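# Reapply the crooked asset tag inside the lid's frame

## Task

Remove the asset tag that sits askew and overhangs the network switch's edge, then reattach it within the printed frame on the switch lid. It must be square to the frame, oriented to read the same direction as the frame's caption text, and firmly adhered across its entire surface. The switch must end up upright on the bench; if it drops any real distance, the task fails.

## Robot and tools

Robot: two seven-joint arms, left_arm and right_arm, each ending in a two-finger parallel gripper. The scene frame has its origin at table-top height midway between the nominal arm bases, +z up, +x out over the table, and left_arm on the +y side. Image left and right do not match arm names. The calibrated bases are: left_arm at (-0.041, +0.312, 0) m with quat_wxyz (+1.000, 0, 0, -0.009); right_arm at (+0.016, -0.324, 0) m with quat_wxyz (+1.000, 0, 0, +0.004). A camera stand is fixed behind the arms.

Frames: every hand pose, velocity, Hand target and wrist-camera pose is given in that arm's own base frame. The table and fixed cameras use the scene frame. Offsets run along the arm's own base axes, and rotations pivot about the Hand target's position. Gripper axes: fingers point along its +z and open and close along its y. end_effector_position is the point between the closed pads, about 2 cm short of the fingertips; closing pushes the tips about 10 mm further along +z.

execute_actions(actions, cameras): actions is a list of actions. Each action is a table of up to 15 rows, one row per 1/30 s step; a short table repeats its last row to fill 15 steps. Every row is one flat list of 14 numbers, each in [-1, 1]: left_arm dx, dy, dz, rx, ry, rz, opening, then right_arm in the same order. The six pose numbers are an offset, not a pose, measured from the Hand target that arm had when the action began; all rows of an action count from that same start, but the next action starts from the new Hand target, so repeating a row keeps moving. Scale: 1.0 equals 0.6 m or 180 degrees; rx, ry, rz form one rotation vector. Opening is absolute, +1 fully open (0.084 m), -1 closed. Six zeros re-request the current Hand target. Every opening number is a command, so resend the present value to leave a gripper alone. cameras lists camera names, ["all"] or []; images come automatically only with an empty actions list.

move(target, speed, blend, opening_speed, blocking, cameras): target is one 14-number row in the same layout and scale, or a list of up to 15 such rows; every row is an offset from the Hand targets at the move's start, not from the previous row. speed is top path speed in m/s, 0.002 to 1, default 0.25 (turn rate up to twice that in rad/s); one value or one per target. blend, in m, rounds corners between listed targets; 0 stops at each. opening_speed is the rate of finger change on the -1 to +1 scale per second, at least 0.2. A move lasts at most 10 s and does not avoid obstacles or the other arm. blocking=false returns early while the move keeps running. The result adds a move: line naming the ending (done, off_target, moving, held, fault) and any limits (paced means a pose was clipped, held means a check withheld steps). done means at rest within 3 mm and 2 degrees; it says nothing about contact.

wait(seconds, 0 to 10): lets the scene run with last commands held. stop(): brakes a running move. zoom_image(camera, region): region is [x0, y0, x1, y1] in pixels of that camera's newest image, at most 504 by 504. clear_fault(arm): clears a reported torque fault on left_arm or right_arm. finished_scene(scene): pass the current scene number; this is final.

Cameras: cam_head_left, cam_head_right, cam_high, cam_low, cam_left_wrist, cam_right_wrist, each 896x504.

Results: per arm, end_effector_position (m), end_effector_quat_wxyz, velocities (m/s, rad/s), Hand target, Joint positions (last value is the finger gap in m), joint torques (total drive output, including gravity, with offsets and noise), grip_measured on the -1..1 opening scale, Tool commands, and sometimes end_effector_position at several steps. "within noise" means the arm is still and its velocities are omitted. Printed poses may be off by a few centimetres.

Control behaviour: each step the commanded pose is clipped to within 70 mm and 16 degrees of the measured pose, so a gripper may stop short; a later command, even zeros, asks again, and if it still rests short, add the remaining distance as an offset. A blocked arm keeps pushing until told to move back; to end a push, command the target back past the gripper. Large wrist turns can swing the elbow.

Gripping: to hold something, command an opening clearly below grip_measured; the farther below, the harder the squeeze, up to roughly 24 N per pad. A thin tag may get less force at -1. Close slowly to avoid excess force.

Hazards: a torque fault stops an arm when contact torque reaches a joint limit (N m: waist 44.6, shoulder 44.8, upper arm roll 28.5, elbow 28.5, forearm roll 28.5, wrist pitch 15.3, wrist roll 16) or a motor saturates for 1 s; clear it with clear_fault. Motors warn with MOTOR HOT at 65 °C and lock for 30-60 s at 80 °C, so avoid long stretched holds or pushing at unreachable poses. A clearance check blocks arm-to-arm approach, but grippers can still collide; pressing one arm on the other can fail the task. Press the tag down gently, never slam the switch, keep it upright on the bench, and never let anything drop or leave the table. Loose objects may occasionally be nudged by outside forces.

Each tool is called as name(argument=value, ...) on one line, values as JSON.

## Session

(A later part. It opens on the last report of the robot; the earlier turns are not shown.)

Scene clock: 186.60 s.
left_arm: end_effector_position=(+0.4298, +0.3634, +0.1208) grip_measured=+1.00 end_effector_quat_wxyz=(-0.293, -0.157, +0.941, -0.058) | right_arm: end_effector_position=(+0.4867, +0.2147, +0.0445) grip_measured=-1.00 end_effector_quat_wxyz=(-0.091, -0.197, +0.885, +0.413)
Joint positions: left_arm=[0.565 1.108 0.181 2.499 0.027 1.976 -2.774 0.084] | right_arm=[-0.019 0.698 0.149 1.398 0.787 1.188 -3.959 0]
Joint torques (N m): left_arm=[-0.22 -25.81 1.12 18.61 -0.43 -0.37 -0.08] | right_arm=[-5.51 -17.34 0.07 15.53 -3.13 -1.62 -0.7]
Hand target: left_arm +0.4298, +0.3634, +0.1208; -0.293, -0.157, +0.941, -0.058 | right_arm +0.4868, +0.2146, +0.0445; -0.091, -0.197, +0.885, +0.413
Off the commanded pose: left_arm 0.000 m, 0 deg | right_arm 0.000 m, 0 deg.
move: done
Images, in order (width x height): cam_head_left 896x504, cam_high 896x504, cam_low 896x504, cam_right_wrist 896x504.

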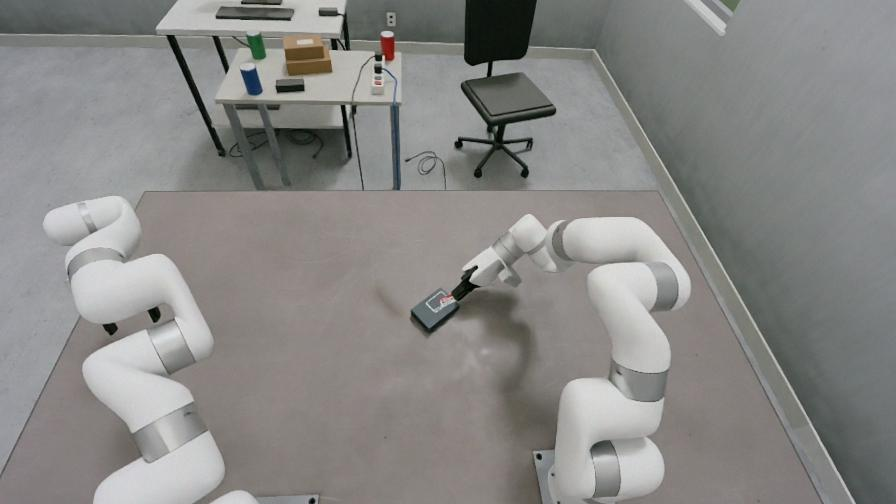

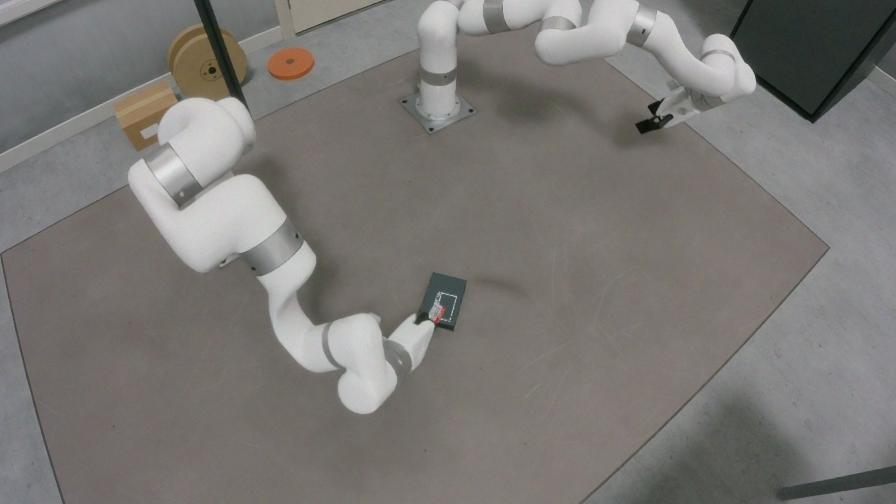

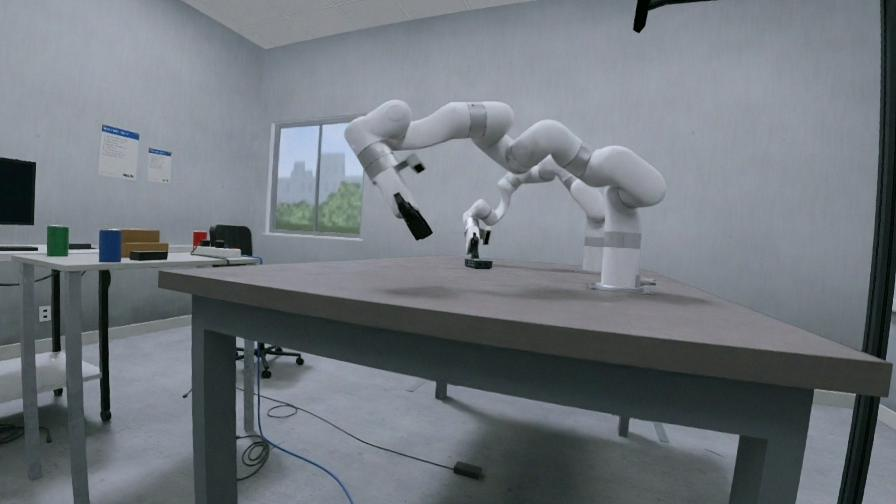

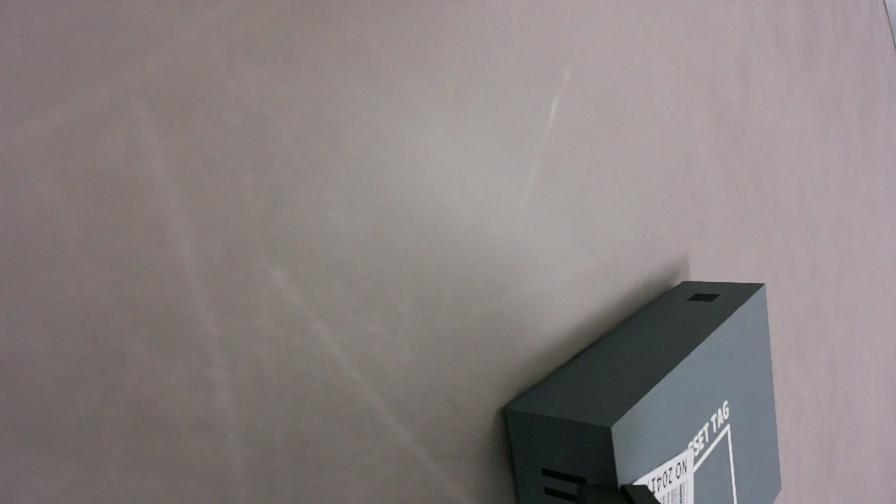

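move(target=[0.09,-0.75,0.167,0.068,-0.181,0,1,0,0,0,0,0,0,-1], speed=0.25)

move(target=[0.0163,-0.2885,0,0,0,-0.382,1,0,0,0,0,0,0,-1], speed=0.2, cameras=["all"])

Scene clock: 205.67 s.
left_arm: end_effector_position=(+0.4838, -0.0866, +0.2211) grip_measured=+1.00 end_effector_quat_wxyz=(+0.001, -0.164, +0.986, -0.001) | right_arm: end_effector_position=(+0.4868, +0.2146, +0.0445) grip_measured=-1.00 end_effector_quat_wxyz=(-0.091, -0.197, +0.885, +0.413)
Joint positions: left_arm=[-0.053 0.074 -0.128 1.183 0.01 1.108 -3.656 0.084] | right_arm=[-0.019 0.698 0.149 1.398 0.787 1.188 -3.959 0]
Joint torques (N m): left_arm=[-5.33 -10.63 -5.52 22.11 2.46 -4.01 -0.9] | right_arm=[-5.51 -17.05 -0.07 15.46 -3.19 -1.66 -0.75]
Hand target: left_arm +0.4838, -0.0866, +0.2210; +0.001, -0.164, +0.986, -0.001 | right_arm +0.4868, +0.2146, +0.0445; -0.091, -0.197, +0.885, +0.413
Off the commanded pose: left_arm 0.000 m, 0 deg | right_arm 0.000 m, 0 deg.
move: done

Scene clock: 209.20 s.
left_arm: end_effector_position=(+0.4936, -0.2597, +0.2210) grip_measured=+1.00 end_effector_quat_wxyz=(+0.000, +0.421, +0.907, -0.001) | right_arm: end_effector_position=(+0.4868, +0.2146, +0.0445) grip_measured=-1.00 end_effector_quat_wxyz=(-0.091, -0.197, +0.885, +0.413)
Joint positions: left_arm=[-0.196 0.31 -0.333 1.474 0.106 1.181 -2.827 0.084] | right_arm=[-0.019 0.698 0.149 1.398 0.787 1.188 -3.959 0]
Joint torques (N m): left_arm=[-5.18 -13.74 -8.23 22.12 2.58 -0.02 0.82] | right_arm=[-5.87 -17.11 0.14 15.43 -3.06 -1.6 -0.9]
Hand target: left_arm +0.4936, -0.2597, +0.2210; +0.000, +0.421, +0.907, -0.001 | right_arm +0.4868, +0.2146, +0.0445; -0.091, -0.197, +0.885, +0.413
Off the commanded pose: left_arm 0.000 m, 0 deg | right_arm 0.000 m, 0 deg.
move: done

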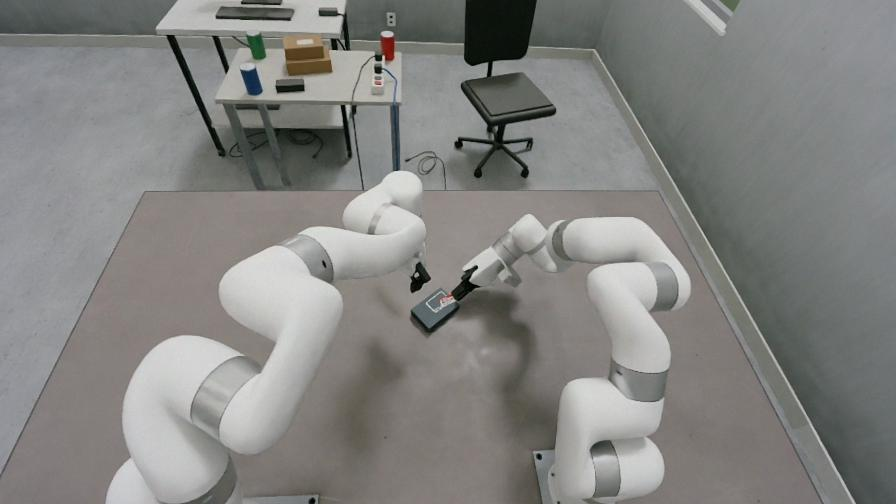

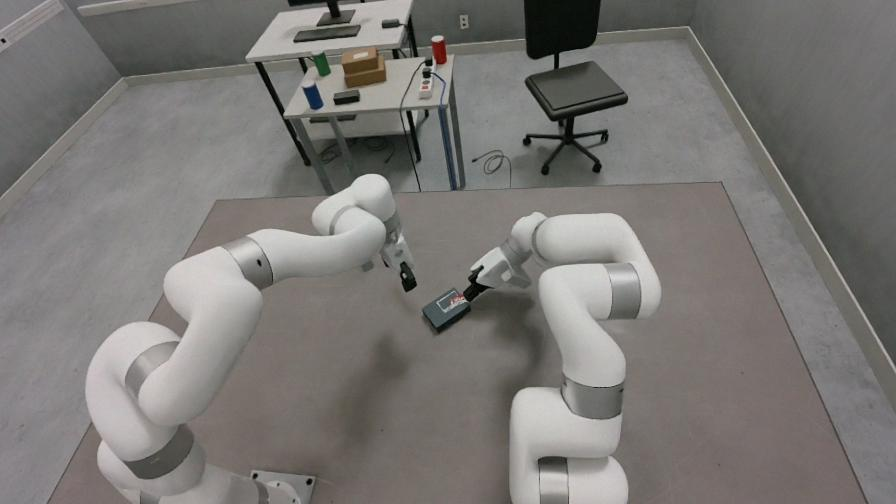

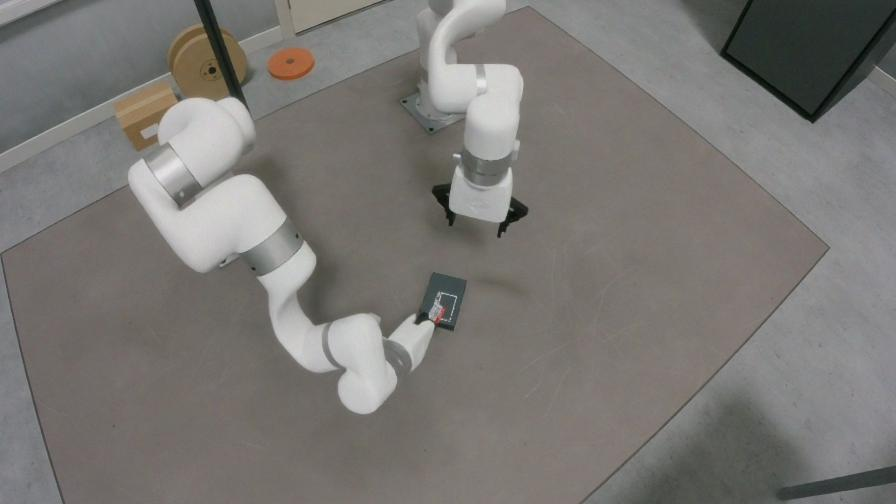

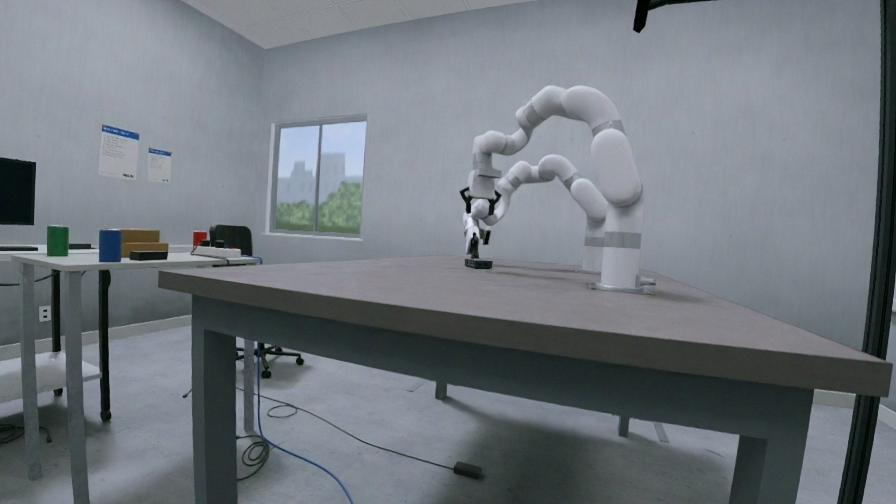

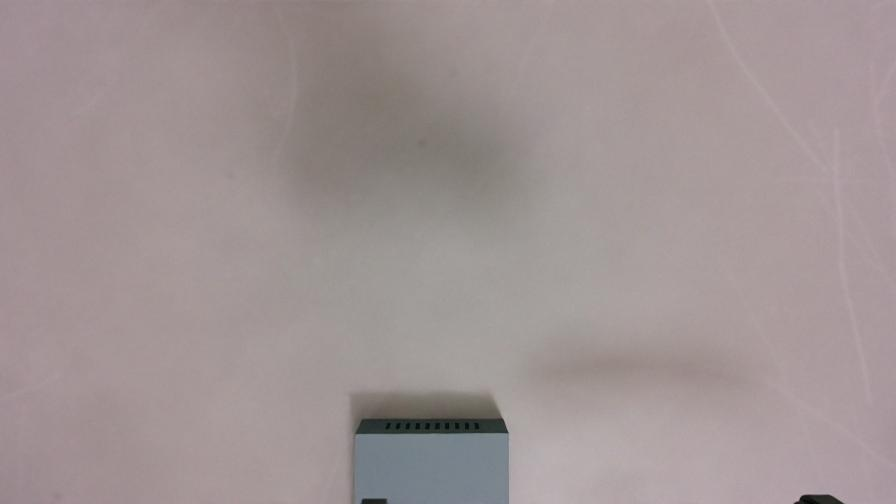

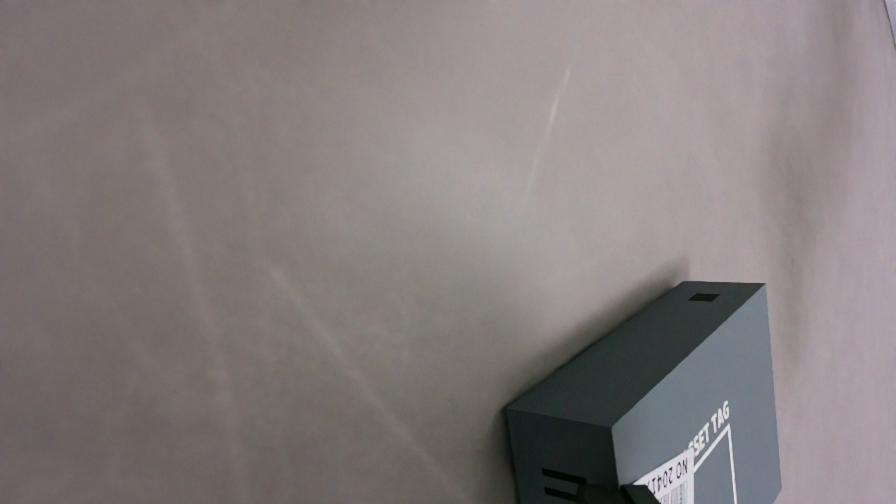

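move(target=[0.0003,-0.1033,-0.2,0,0,0,1,0,0,0,0,0,0,-1], speed=0.12, cameras=["all"])

zoom_image(camera="cam_high", region=[390, 230, 510, 350])

zoom_image(camera="cam_head_left", region=[380, 240, 480, 340])

Scene clock: 218.60 s.
left_arm: end_effector_position=(+0.4938, -0.3217, +0.1011) grip_measured=+1.00 end_effector_quat_wxyz=(+0.000, +0.421, +0.907, -0.001) | right_arm: end_effector_position=(+0.4868, +0.2146, +0.0445) grip_measured=-1.00 end_effector_quat_wxyz=(-0.091, -0.197, +0.885, +0.413)
Joint positions: left_arm=[-0.303 0.547 -0.327 1.459 0.206 0.945 -2.979 0.084] | right_arm=[-0.019 0.698 0.149 1.398 0.787 1.188 -3.959 0]
Joint torques (N m): left_arm=[-5.23 -16.28 -0.16 20.96 2.52 -4.12 -1] | right_arm=[-5.63 -17.25 0.24 15.29 -3.18 -1.51 -0.81]
Hand target: left_arm +0.4938, -0.3217, +0.1010; +0.000, +0.421, +0.907, -0.001 | right_arm +0.4868, +0.2146, +0.0445; -0.091, -0.197, +0.885, +0.413
Off the commanded pose: left_arm 0.000 m, 0 deg | right_arm 0.000 m, 0 deg.
move: done

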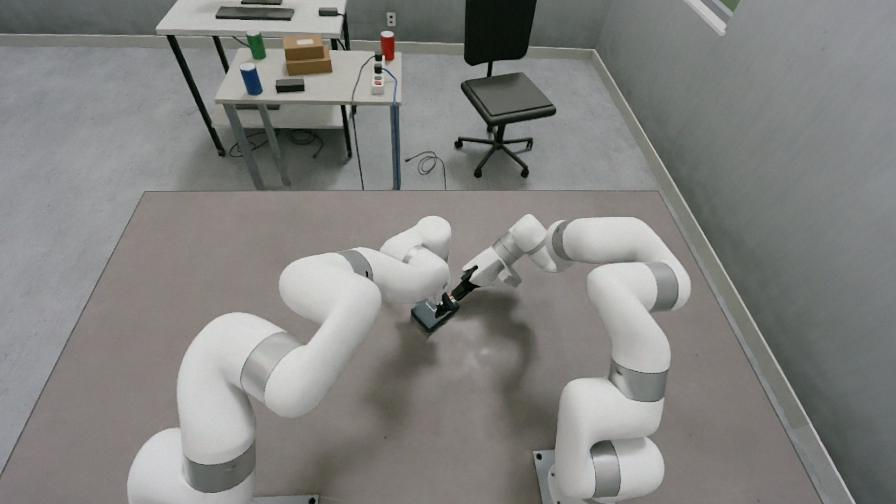

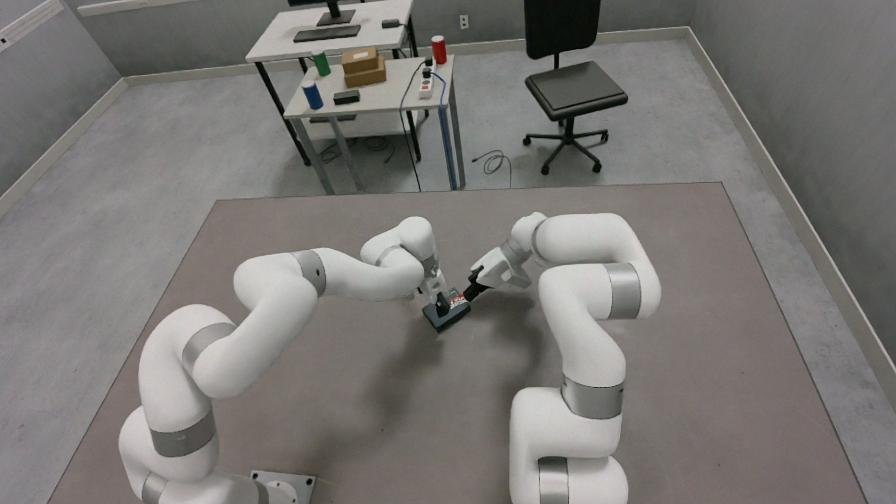

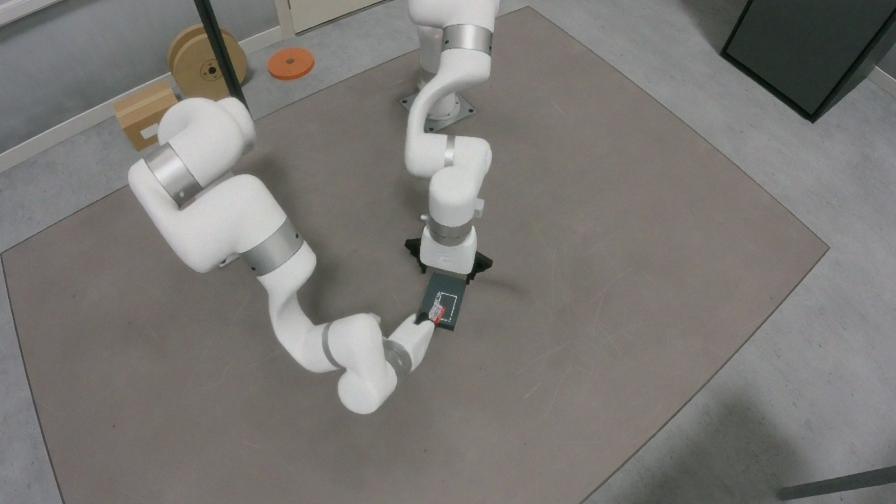

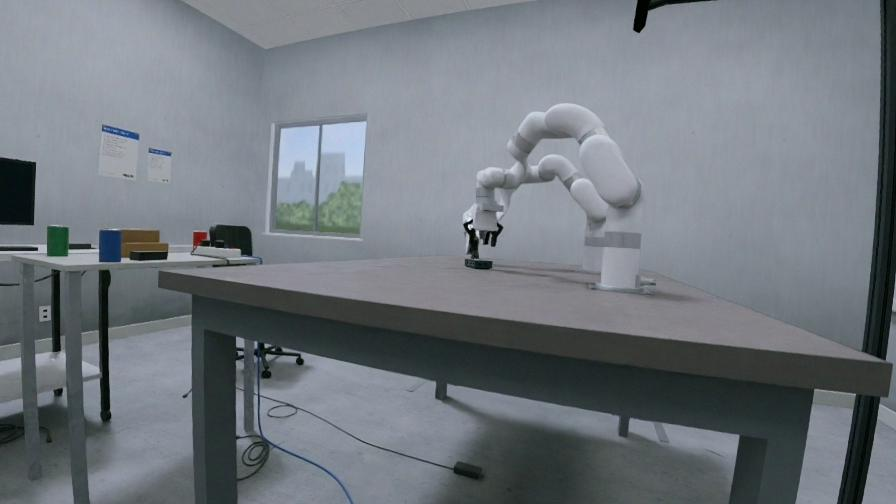

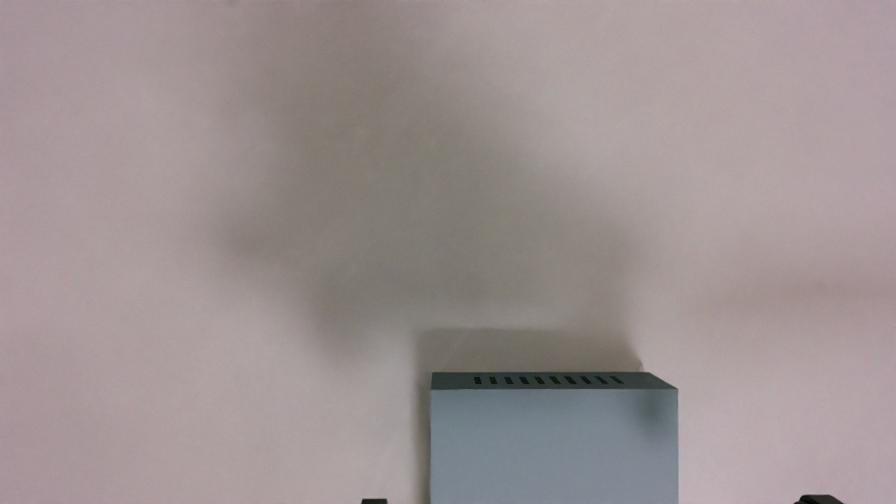

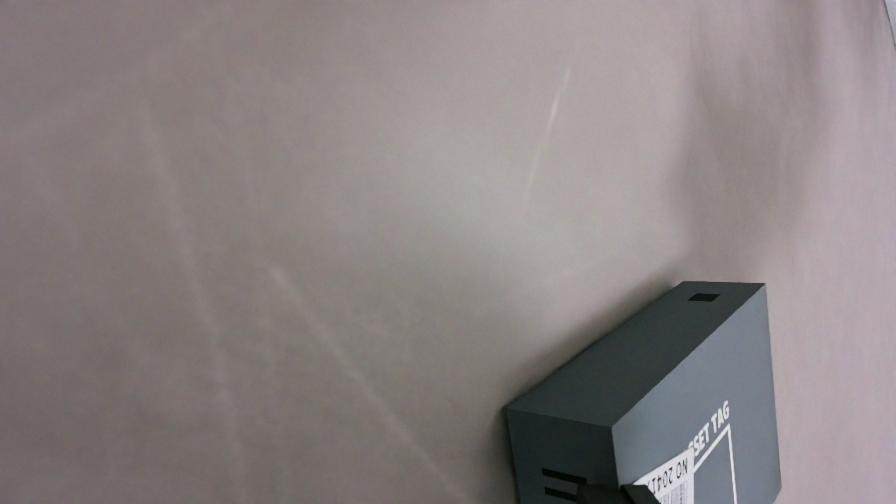

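Scaled by 4.200 from the camera's 896x504 image, which has a finer 1280x720 frame.

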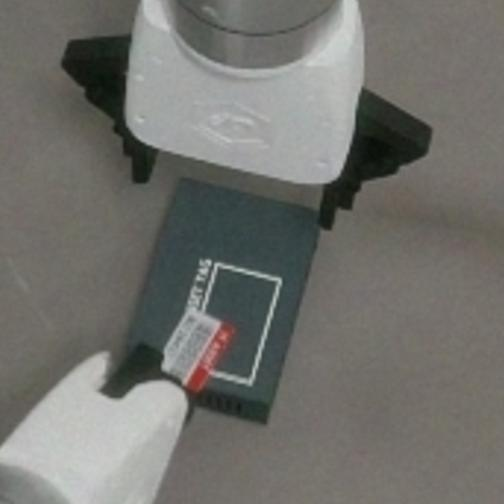

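Scaled by 5.040 from the camera's 896x504 image, which has a finer 1280x720 frame.

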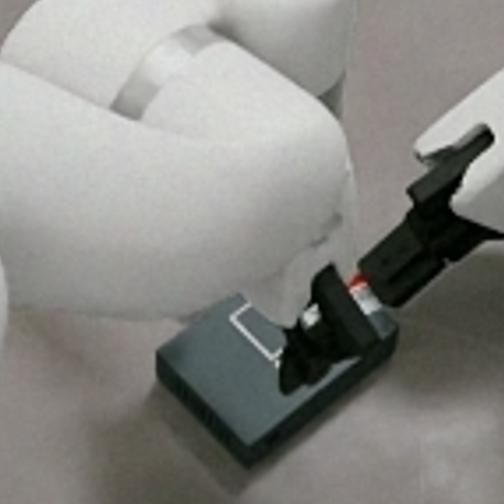

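move(target=[-0.003,-0.0026,-0.083,0,0,0,1,0,0,0,0,0,0,-1], speed=0.08, cameras=["cam_left_wrist","cam_low","cam_high","cam_head_left","cam_head_right"])

zoom_image(camera="cam_high", region=[400, 240, 500, 340])

zoom_image(camera="cam_head_right", region=[400, 260, 490, 350])

zoom_image(camera="cam_low", region=[440, 220, 520, 280])

Scene clock: 233.43 s.
left_arm: end_effector_position=(+0.4919, -0.3232, +0.0513) grip_measured=+1.00 end_effector_quat_wxyz=(+0.000, +0.421, +0.907, -0.001) | right_arm: end_effector_position=(+0.4868, +0.2146, +0.0445) grip_measured=-1.00 end_effector_quat_wxyz=(-0.091, -0.197, +0.885, +0.413)
Joint positions: left_arm=[-0.318 0.625 -0.308 1.427 0.239 0.838 -3.003 0.084] | right_arm=[-0.019 0.698 0.149 1.398 0.787 1.188 -3.959 0]
Joint torques (N m): left_arm=[-5.27 -16.72 -0.58 19.7 2.55 -4.21 -0.95] | right_arm=[-5.8 -17.2 0.41 15.36 -2.99 -1.42 -0.88]
Hand target: left_arm +0.4920, -0.3232, +0.0512; +0.000, +0.421, +0.907, -0.001 | right_arm +0.4868, +0.2146, +0.0445; -0.091, -0.197, +0.885, +0.413
Off the commanded pose: left_arm 0.000 m, 0 deg | right_arm 0.000 m, 0 deg.
move: done
Images, in order (width x height): cam_head_left 896x504, cam_head_right 896x504, cam_high 896x504, cam_low 896x504, cam_left_wrist 896x504.

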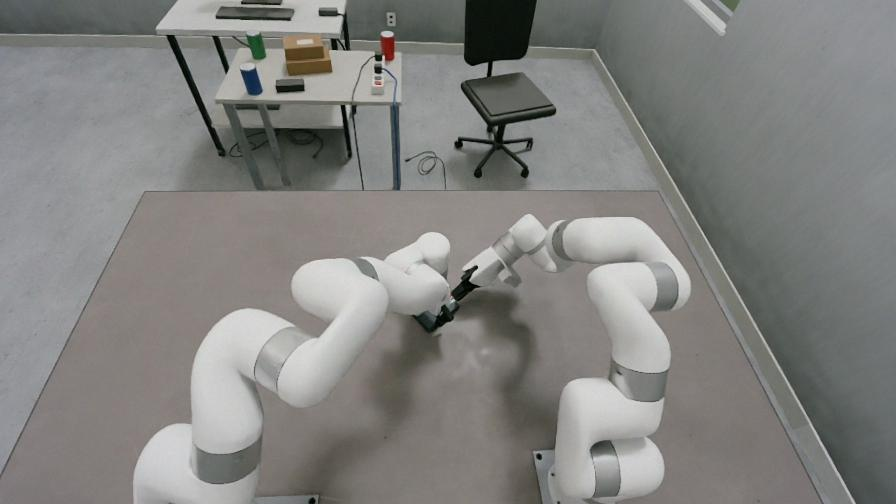

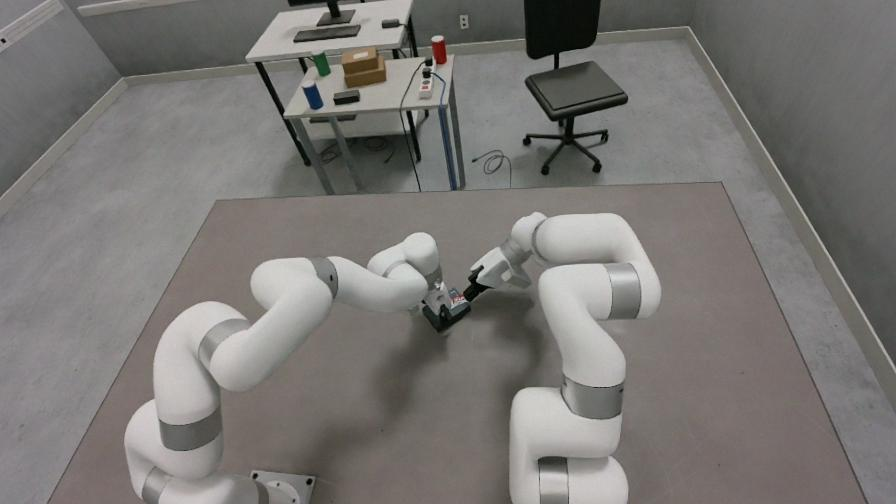

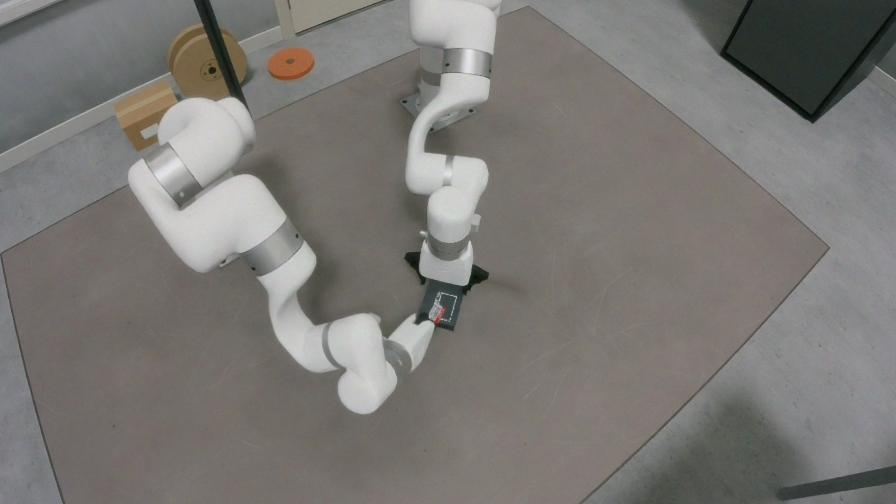

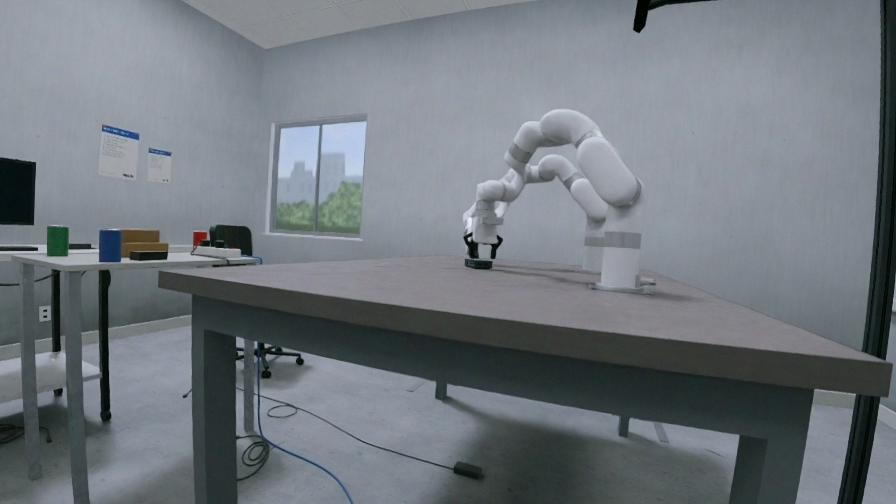

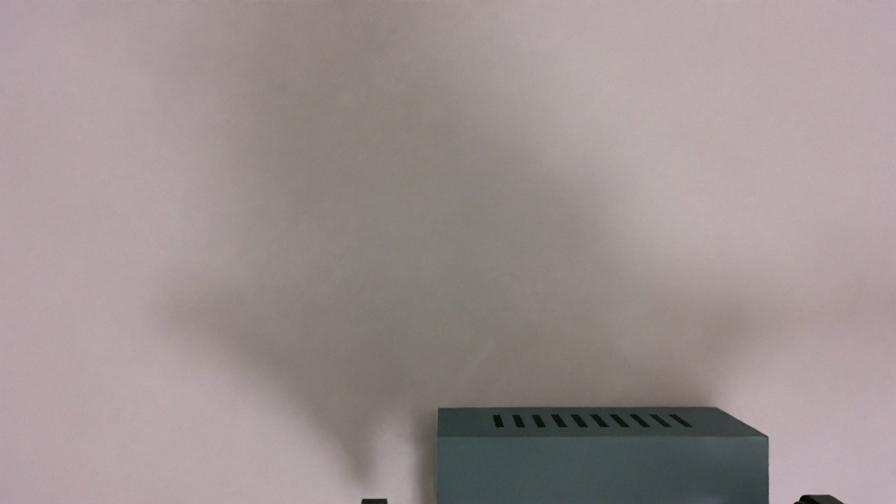

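Scaled by 5.040 from the camera's 896x504 image, which has a finer 1280x720 frame.

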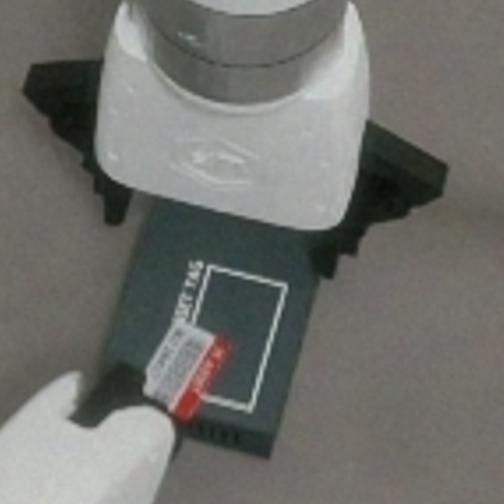

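Scaled by 5.600 from the camera's 896x504 image, which has a finer 1280x720 frame.

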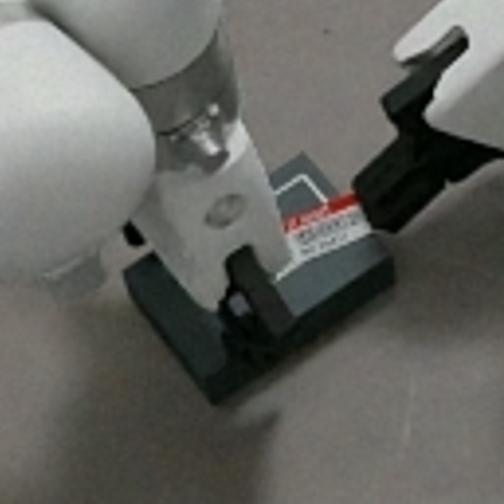

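Scaled by 6.300 from the camera's 896x504 image, which has a finer 1280x720 frame.

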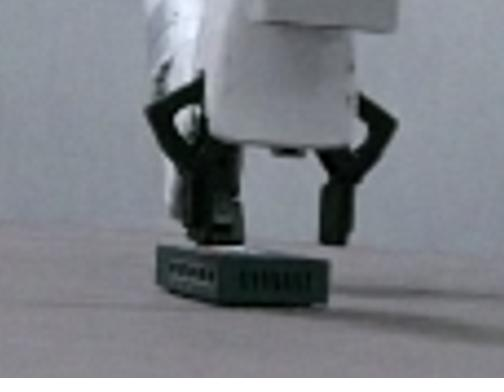

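move(target=[0.0061,0.0052,0,0,0,0,1,0,0,0,0,0,0,-1], speed=0.08, cameras=["cam_left_wrist","cam_high"])

zoom_image(camera="cam_high", region=[400, 250, 480, 330])

zoom_image(camera="cam_left_wrist", region=[340, 400, 860, 504])

Scene clock: 245.40 s.
left_arm: end_effector_position=(+0.4956, -0.3202, +0.0512) grip_measured=+1.00 end_effector_quat_wxyz=(+0.000, +0.421, +0.907, -0.001) | right_arm: end_effector_position=(+0.4868, +0.2146, +0.0445) grip_measured=-1.00 end_effector_quat_wxyz=(-0.091, -0.197, +0.885, +0.413)
Joint positions: left_arm=[-0.313 0.629 -0.306 1.434 0.238 0.841 -2.995 0.084] | right_arm=[-0.019 0.698 0.149 1.398 0.787 1.188 -3.959 0]
Joint torques (N m): left_arm=[5.28 -16.87 -0.53 20.19 -2.05 0.03 0.86] | right_arm=[-5.57 -17.14 0.68 15.42 -2.99 -1.49 -0.8]
Hand target: left_arm +0.4956, -0.3201, +0.0512; +0.000, +0.421, +0.907, -0.001 | right_arm +0.4868, +0.2146, +0.0445; -0.091, -0.197, +0.885, +0.413
Off the commanded pose: left_arm 0.000 m, 0 deg | right_arm 0.000 m, 0 deg.
move: done
Images, in order (width x height): cam_high 896x504, cam_left_wrist 896x504.

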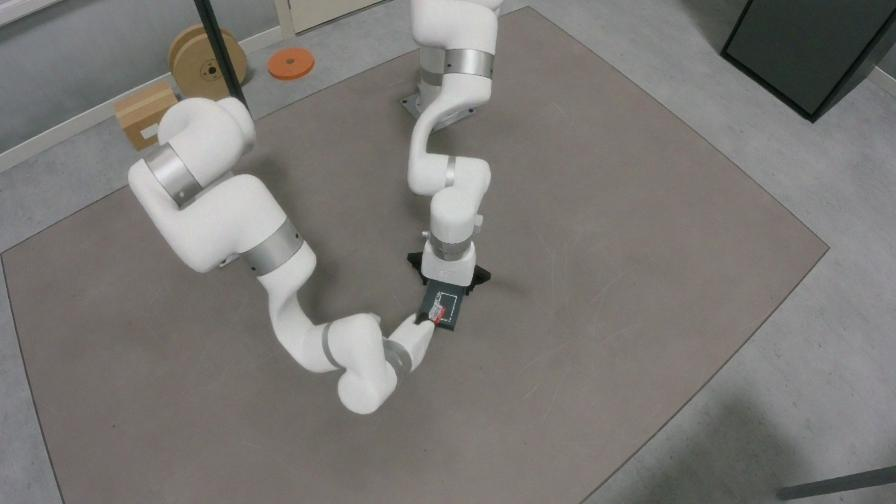

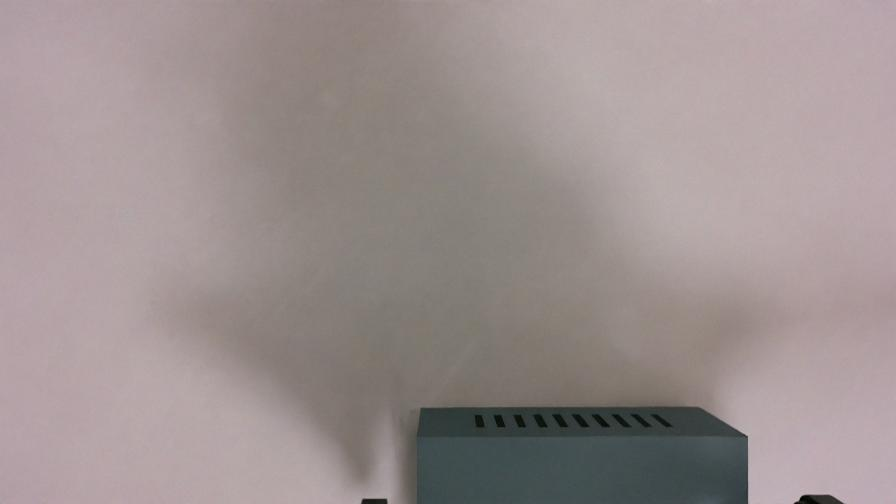

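Scaled by 6.300 from the camera's 896x504 image, which has a finer 1280x720 frame.

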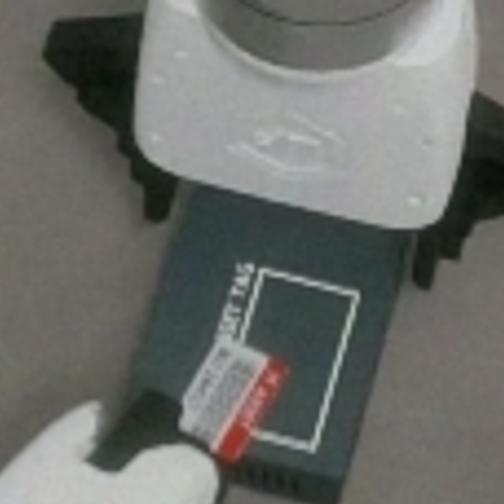

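Region (340, 400, 860, 504) is 520x104 pixels. A region can be at most 504 by 504 pixels.

move(target=[-0.001,-0.0009,-0.0155,0,0,0,1,0,0,0,0,0,0,-1], speed=0.04, cameras=["cam_left_wrist","cam_high","cam_low"])

zoom_image(camera="cam_high", region=[400, 250, 480, 330])

zoom_image(camera="cam_low", region=[450, 230, 510, 275])

Scene clock: 250.93 s.
left_arm: end_effector_position=(+0.4950, -0.3207, +0.0420) grip_measured=+1.00 end_effector_quat_wxyz=(+0.000, +0.421, +0.907, -0.001) | right_arm: end_effector_position=(+0.4868, +0.2146, +0.0445) grip_measured=-1.00 end_effector_quat_wxyz=(-0.091, -0.197, +0.885, +0.413)
Joint positions: left_arm=[-0.316 0.644 -0.302 1.43 0.244 0.822 -3 0.084] | right_arm=[-0.019 0.698 0.149 1.398 0.787 1.188 -3.959 0]
Joint torques (N m): left_arm=[-5.1 -17.17 -0.59 14.79 2.61 -4.17 -0.99] | right_arm=[-5.23 -17.01 0.72 15.34 -2.83 -1.36 -0.8]
Hand target: left_arm +0.4950, -0.3207, +0.0419; +0.000, +0.421, +0.907, -0.001 | right_arm +0.4868, +0.2146, +0.0445; -0.091, -0.197, +0.885, +0.413
Off the commanded pose: left_arm 0.000 m, 0 deg | right_arm 0.000 m, 0 deg.
move: done
Images, in order (width x height): cam_high 896x504, cam_low 896x504, cam_left_wrist 896x504.

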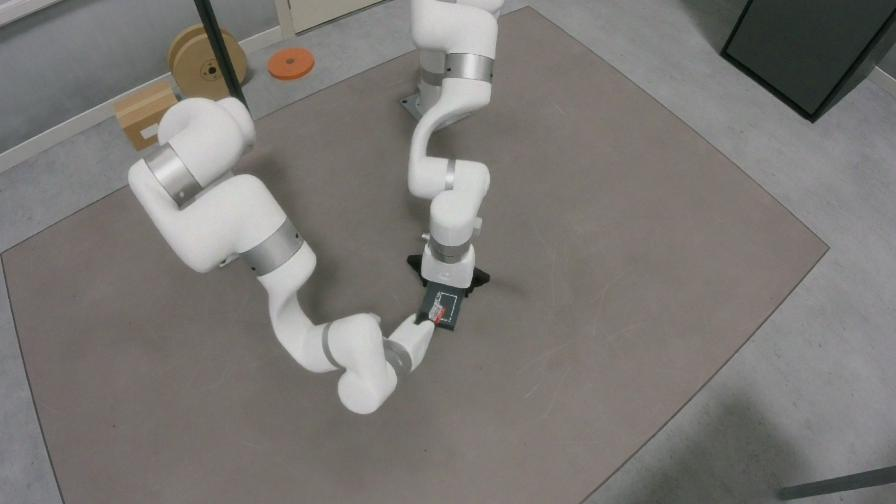

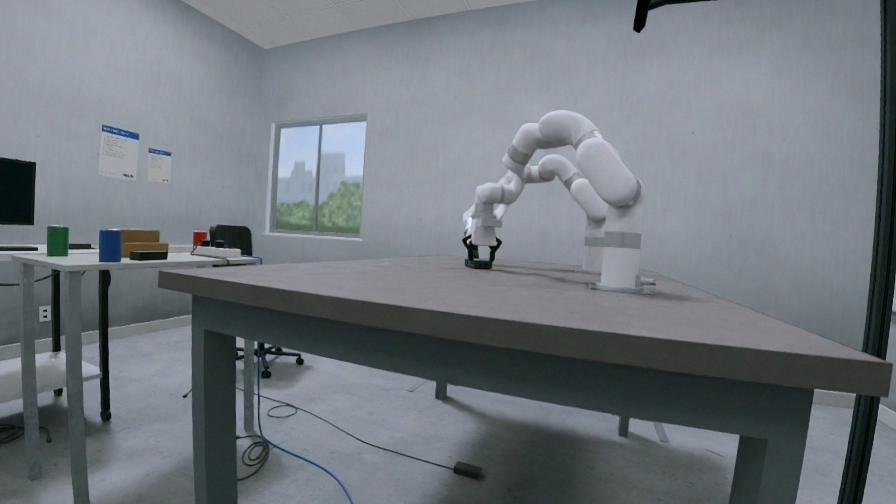

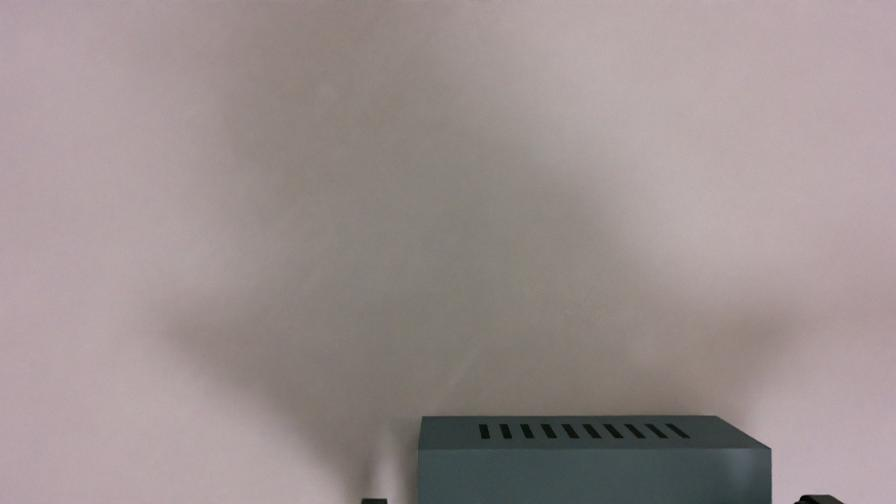

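Scaled by 6.300 from the camera's 896x504 image, which has a finer 1280x720 frame.

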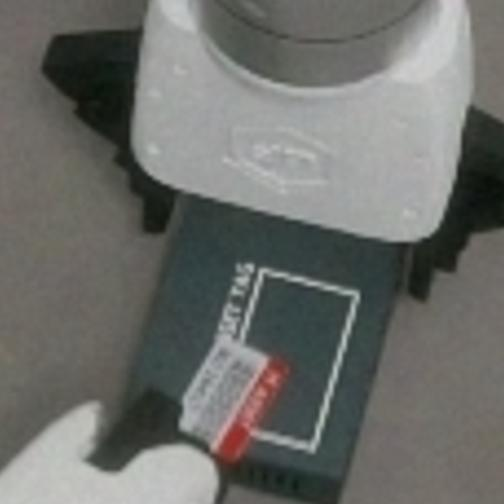

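Scaled by 8.400 from the camera's 896x504 image, which has a finer 1280x720 frame.

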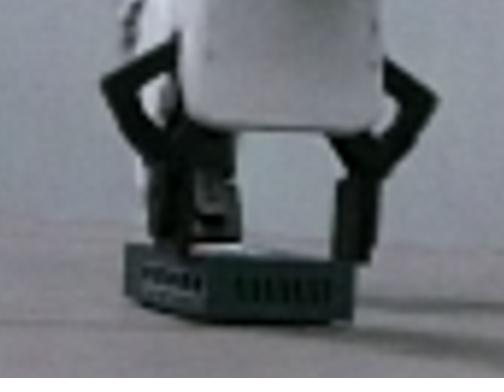

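move(target=[0,0,-0.0132,0,0,0,1,0,0,0,0,0,0,-1], speed=0.02)

move(target=[0,0,-0.0132,0,0,0,1,0,0,0,0,0,0,-1], speed=0.02, cameras=["cam_left_wrist","cam_high","cam_low"])

zoom_image(camera="cam_low", region=[450, 230, 510, 275])

Scene clock: 255.00 s.
left_arm: end_effector_position=(+0.4950, -0.3207, +0.0341) grip_measured=+1.00 end_effector_quat_wxyz=(+0.000, +0.421, +0.907, -0.001) | right_arm: end_effector_position=(+0.4868, +0.2146, +0.0445) grip_measured=-1.00 end_effector_quat_wxyz=(-0.091, -0.197, +0.885, +0.413)
Joint positions: left_arm=[-0.319 0.659 -0.298 1.429 0.249 0.806 -3.003 0.084] | right_arm=[-0.019 0.698 0.149 1.398 0.787 1.188 -3.959 0]
Joint torques (N m): left_arm=[-5.03 -17.03 -0.74 14.55 2.51 -4.12 -0.92] | right_arm=[-5.52 -16.9 0.88 15.33 -2.77 -1.31 -0.7]
Hand target: left_arm +0.4950, -0.3207, +0.0340; +0.000, +0.421, +0.907, -0.001 | right_arm +0.4868, +0.2146, +0.0445; -0.091, -0.197, +0.885, +0.413
Off the commanded pose: left_arm 0.000 m, 0 deg | right_arm 0.000 m, 0 deg.
move: done

Scene clock: 255.80 s.
left_arm: end_effector_position=(+0.4950, -0.3207, +0.0261) grip_measured=+1.00 end_effector_quat_wxyz=(+0.000, +0.421, +0.907, -0.001) | right_arm: end_effector_position=(+0.4868, +0.2146, +0.0445) grip_measured=-1.00 end_effector_quat_wxyz=(-0.091, -0.197, +0.885, +0.413)
Joint positions: left_arm=[-0.322 0.673 -0.294 1.428 0.255 0.791 -3.007 0.084] | right_arm=[-0.019 0.698 0.149 1.398 0.787 1.188 -3.959 0]
Joint torques (N m): left_arm=[-5.28 -17.28 -0.83 14.72 2.62 -4.09 -1] | right_arm=[-5.54 -16.94 0.99 15.4 -2.95 -1.36 -0.8]
Hand target: left_arm +0.4950, -0.3207, +0.0261; +0.000, +0.421, +0.907, -0.001 | right_arm +0.4868, +0.2146, +0.0445; -0.091, -0.197, +0.885, +0.413
Off the commanded pose: left_arm 0.000 m, 0 deg | right_arm 0.000 m, 0 deg.
move: done
Images, in order (width x height): cam_high 896x504, cam_low 896x504, cam_left_wrist 896x504.

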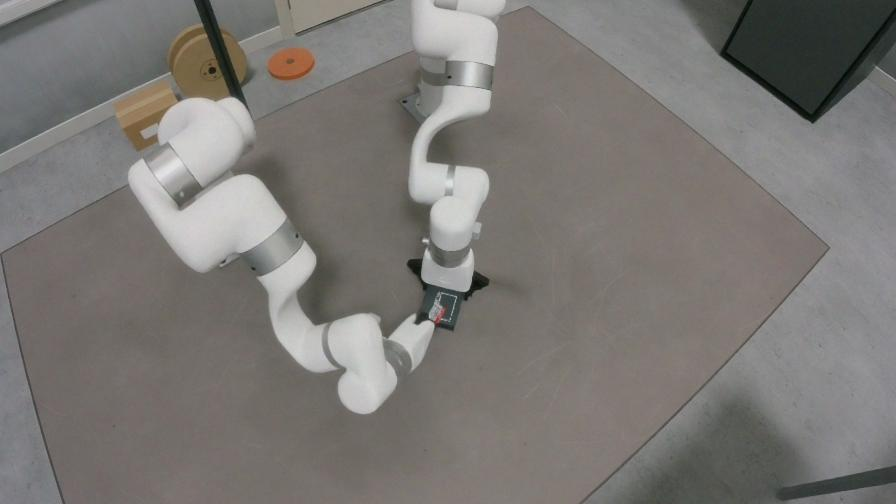

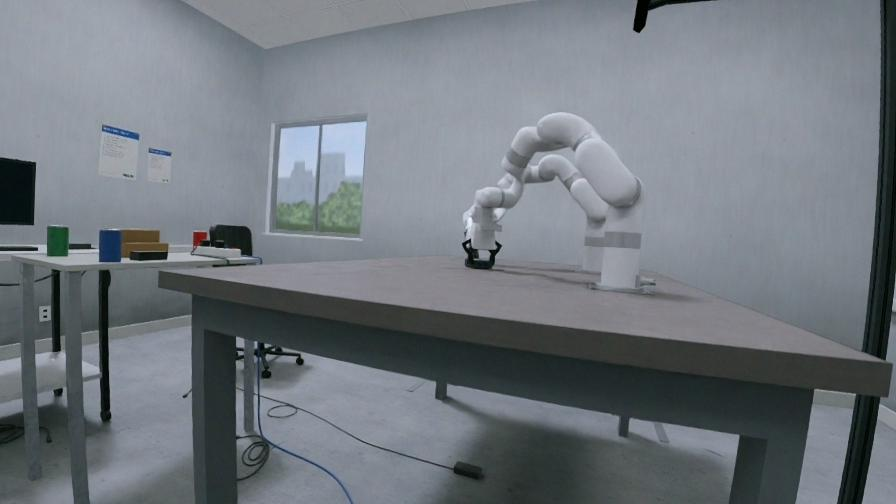

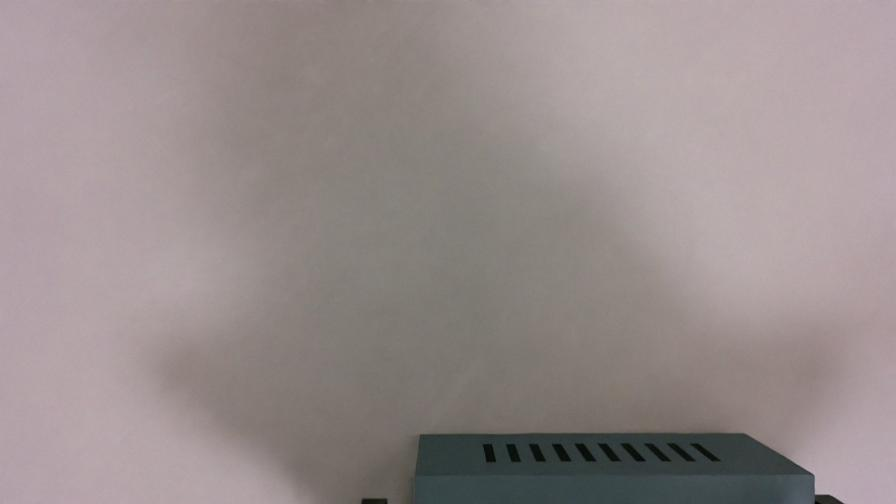

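Scaled by 8.400 from the camera's 896x504 image, which has a finer 1280x720 frame.

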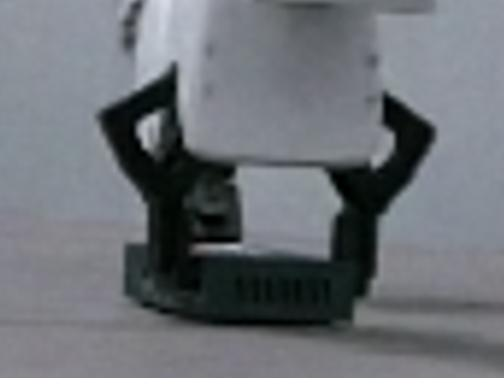

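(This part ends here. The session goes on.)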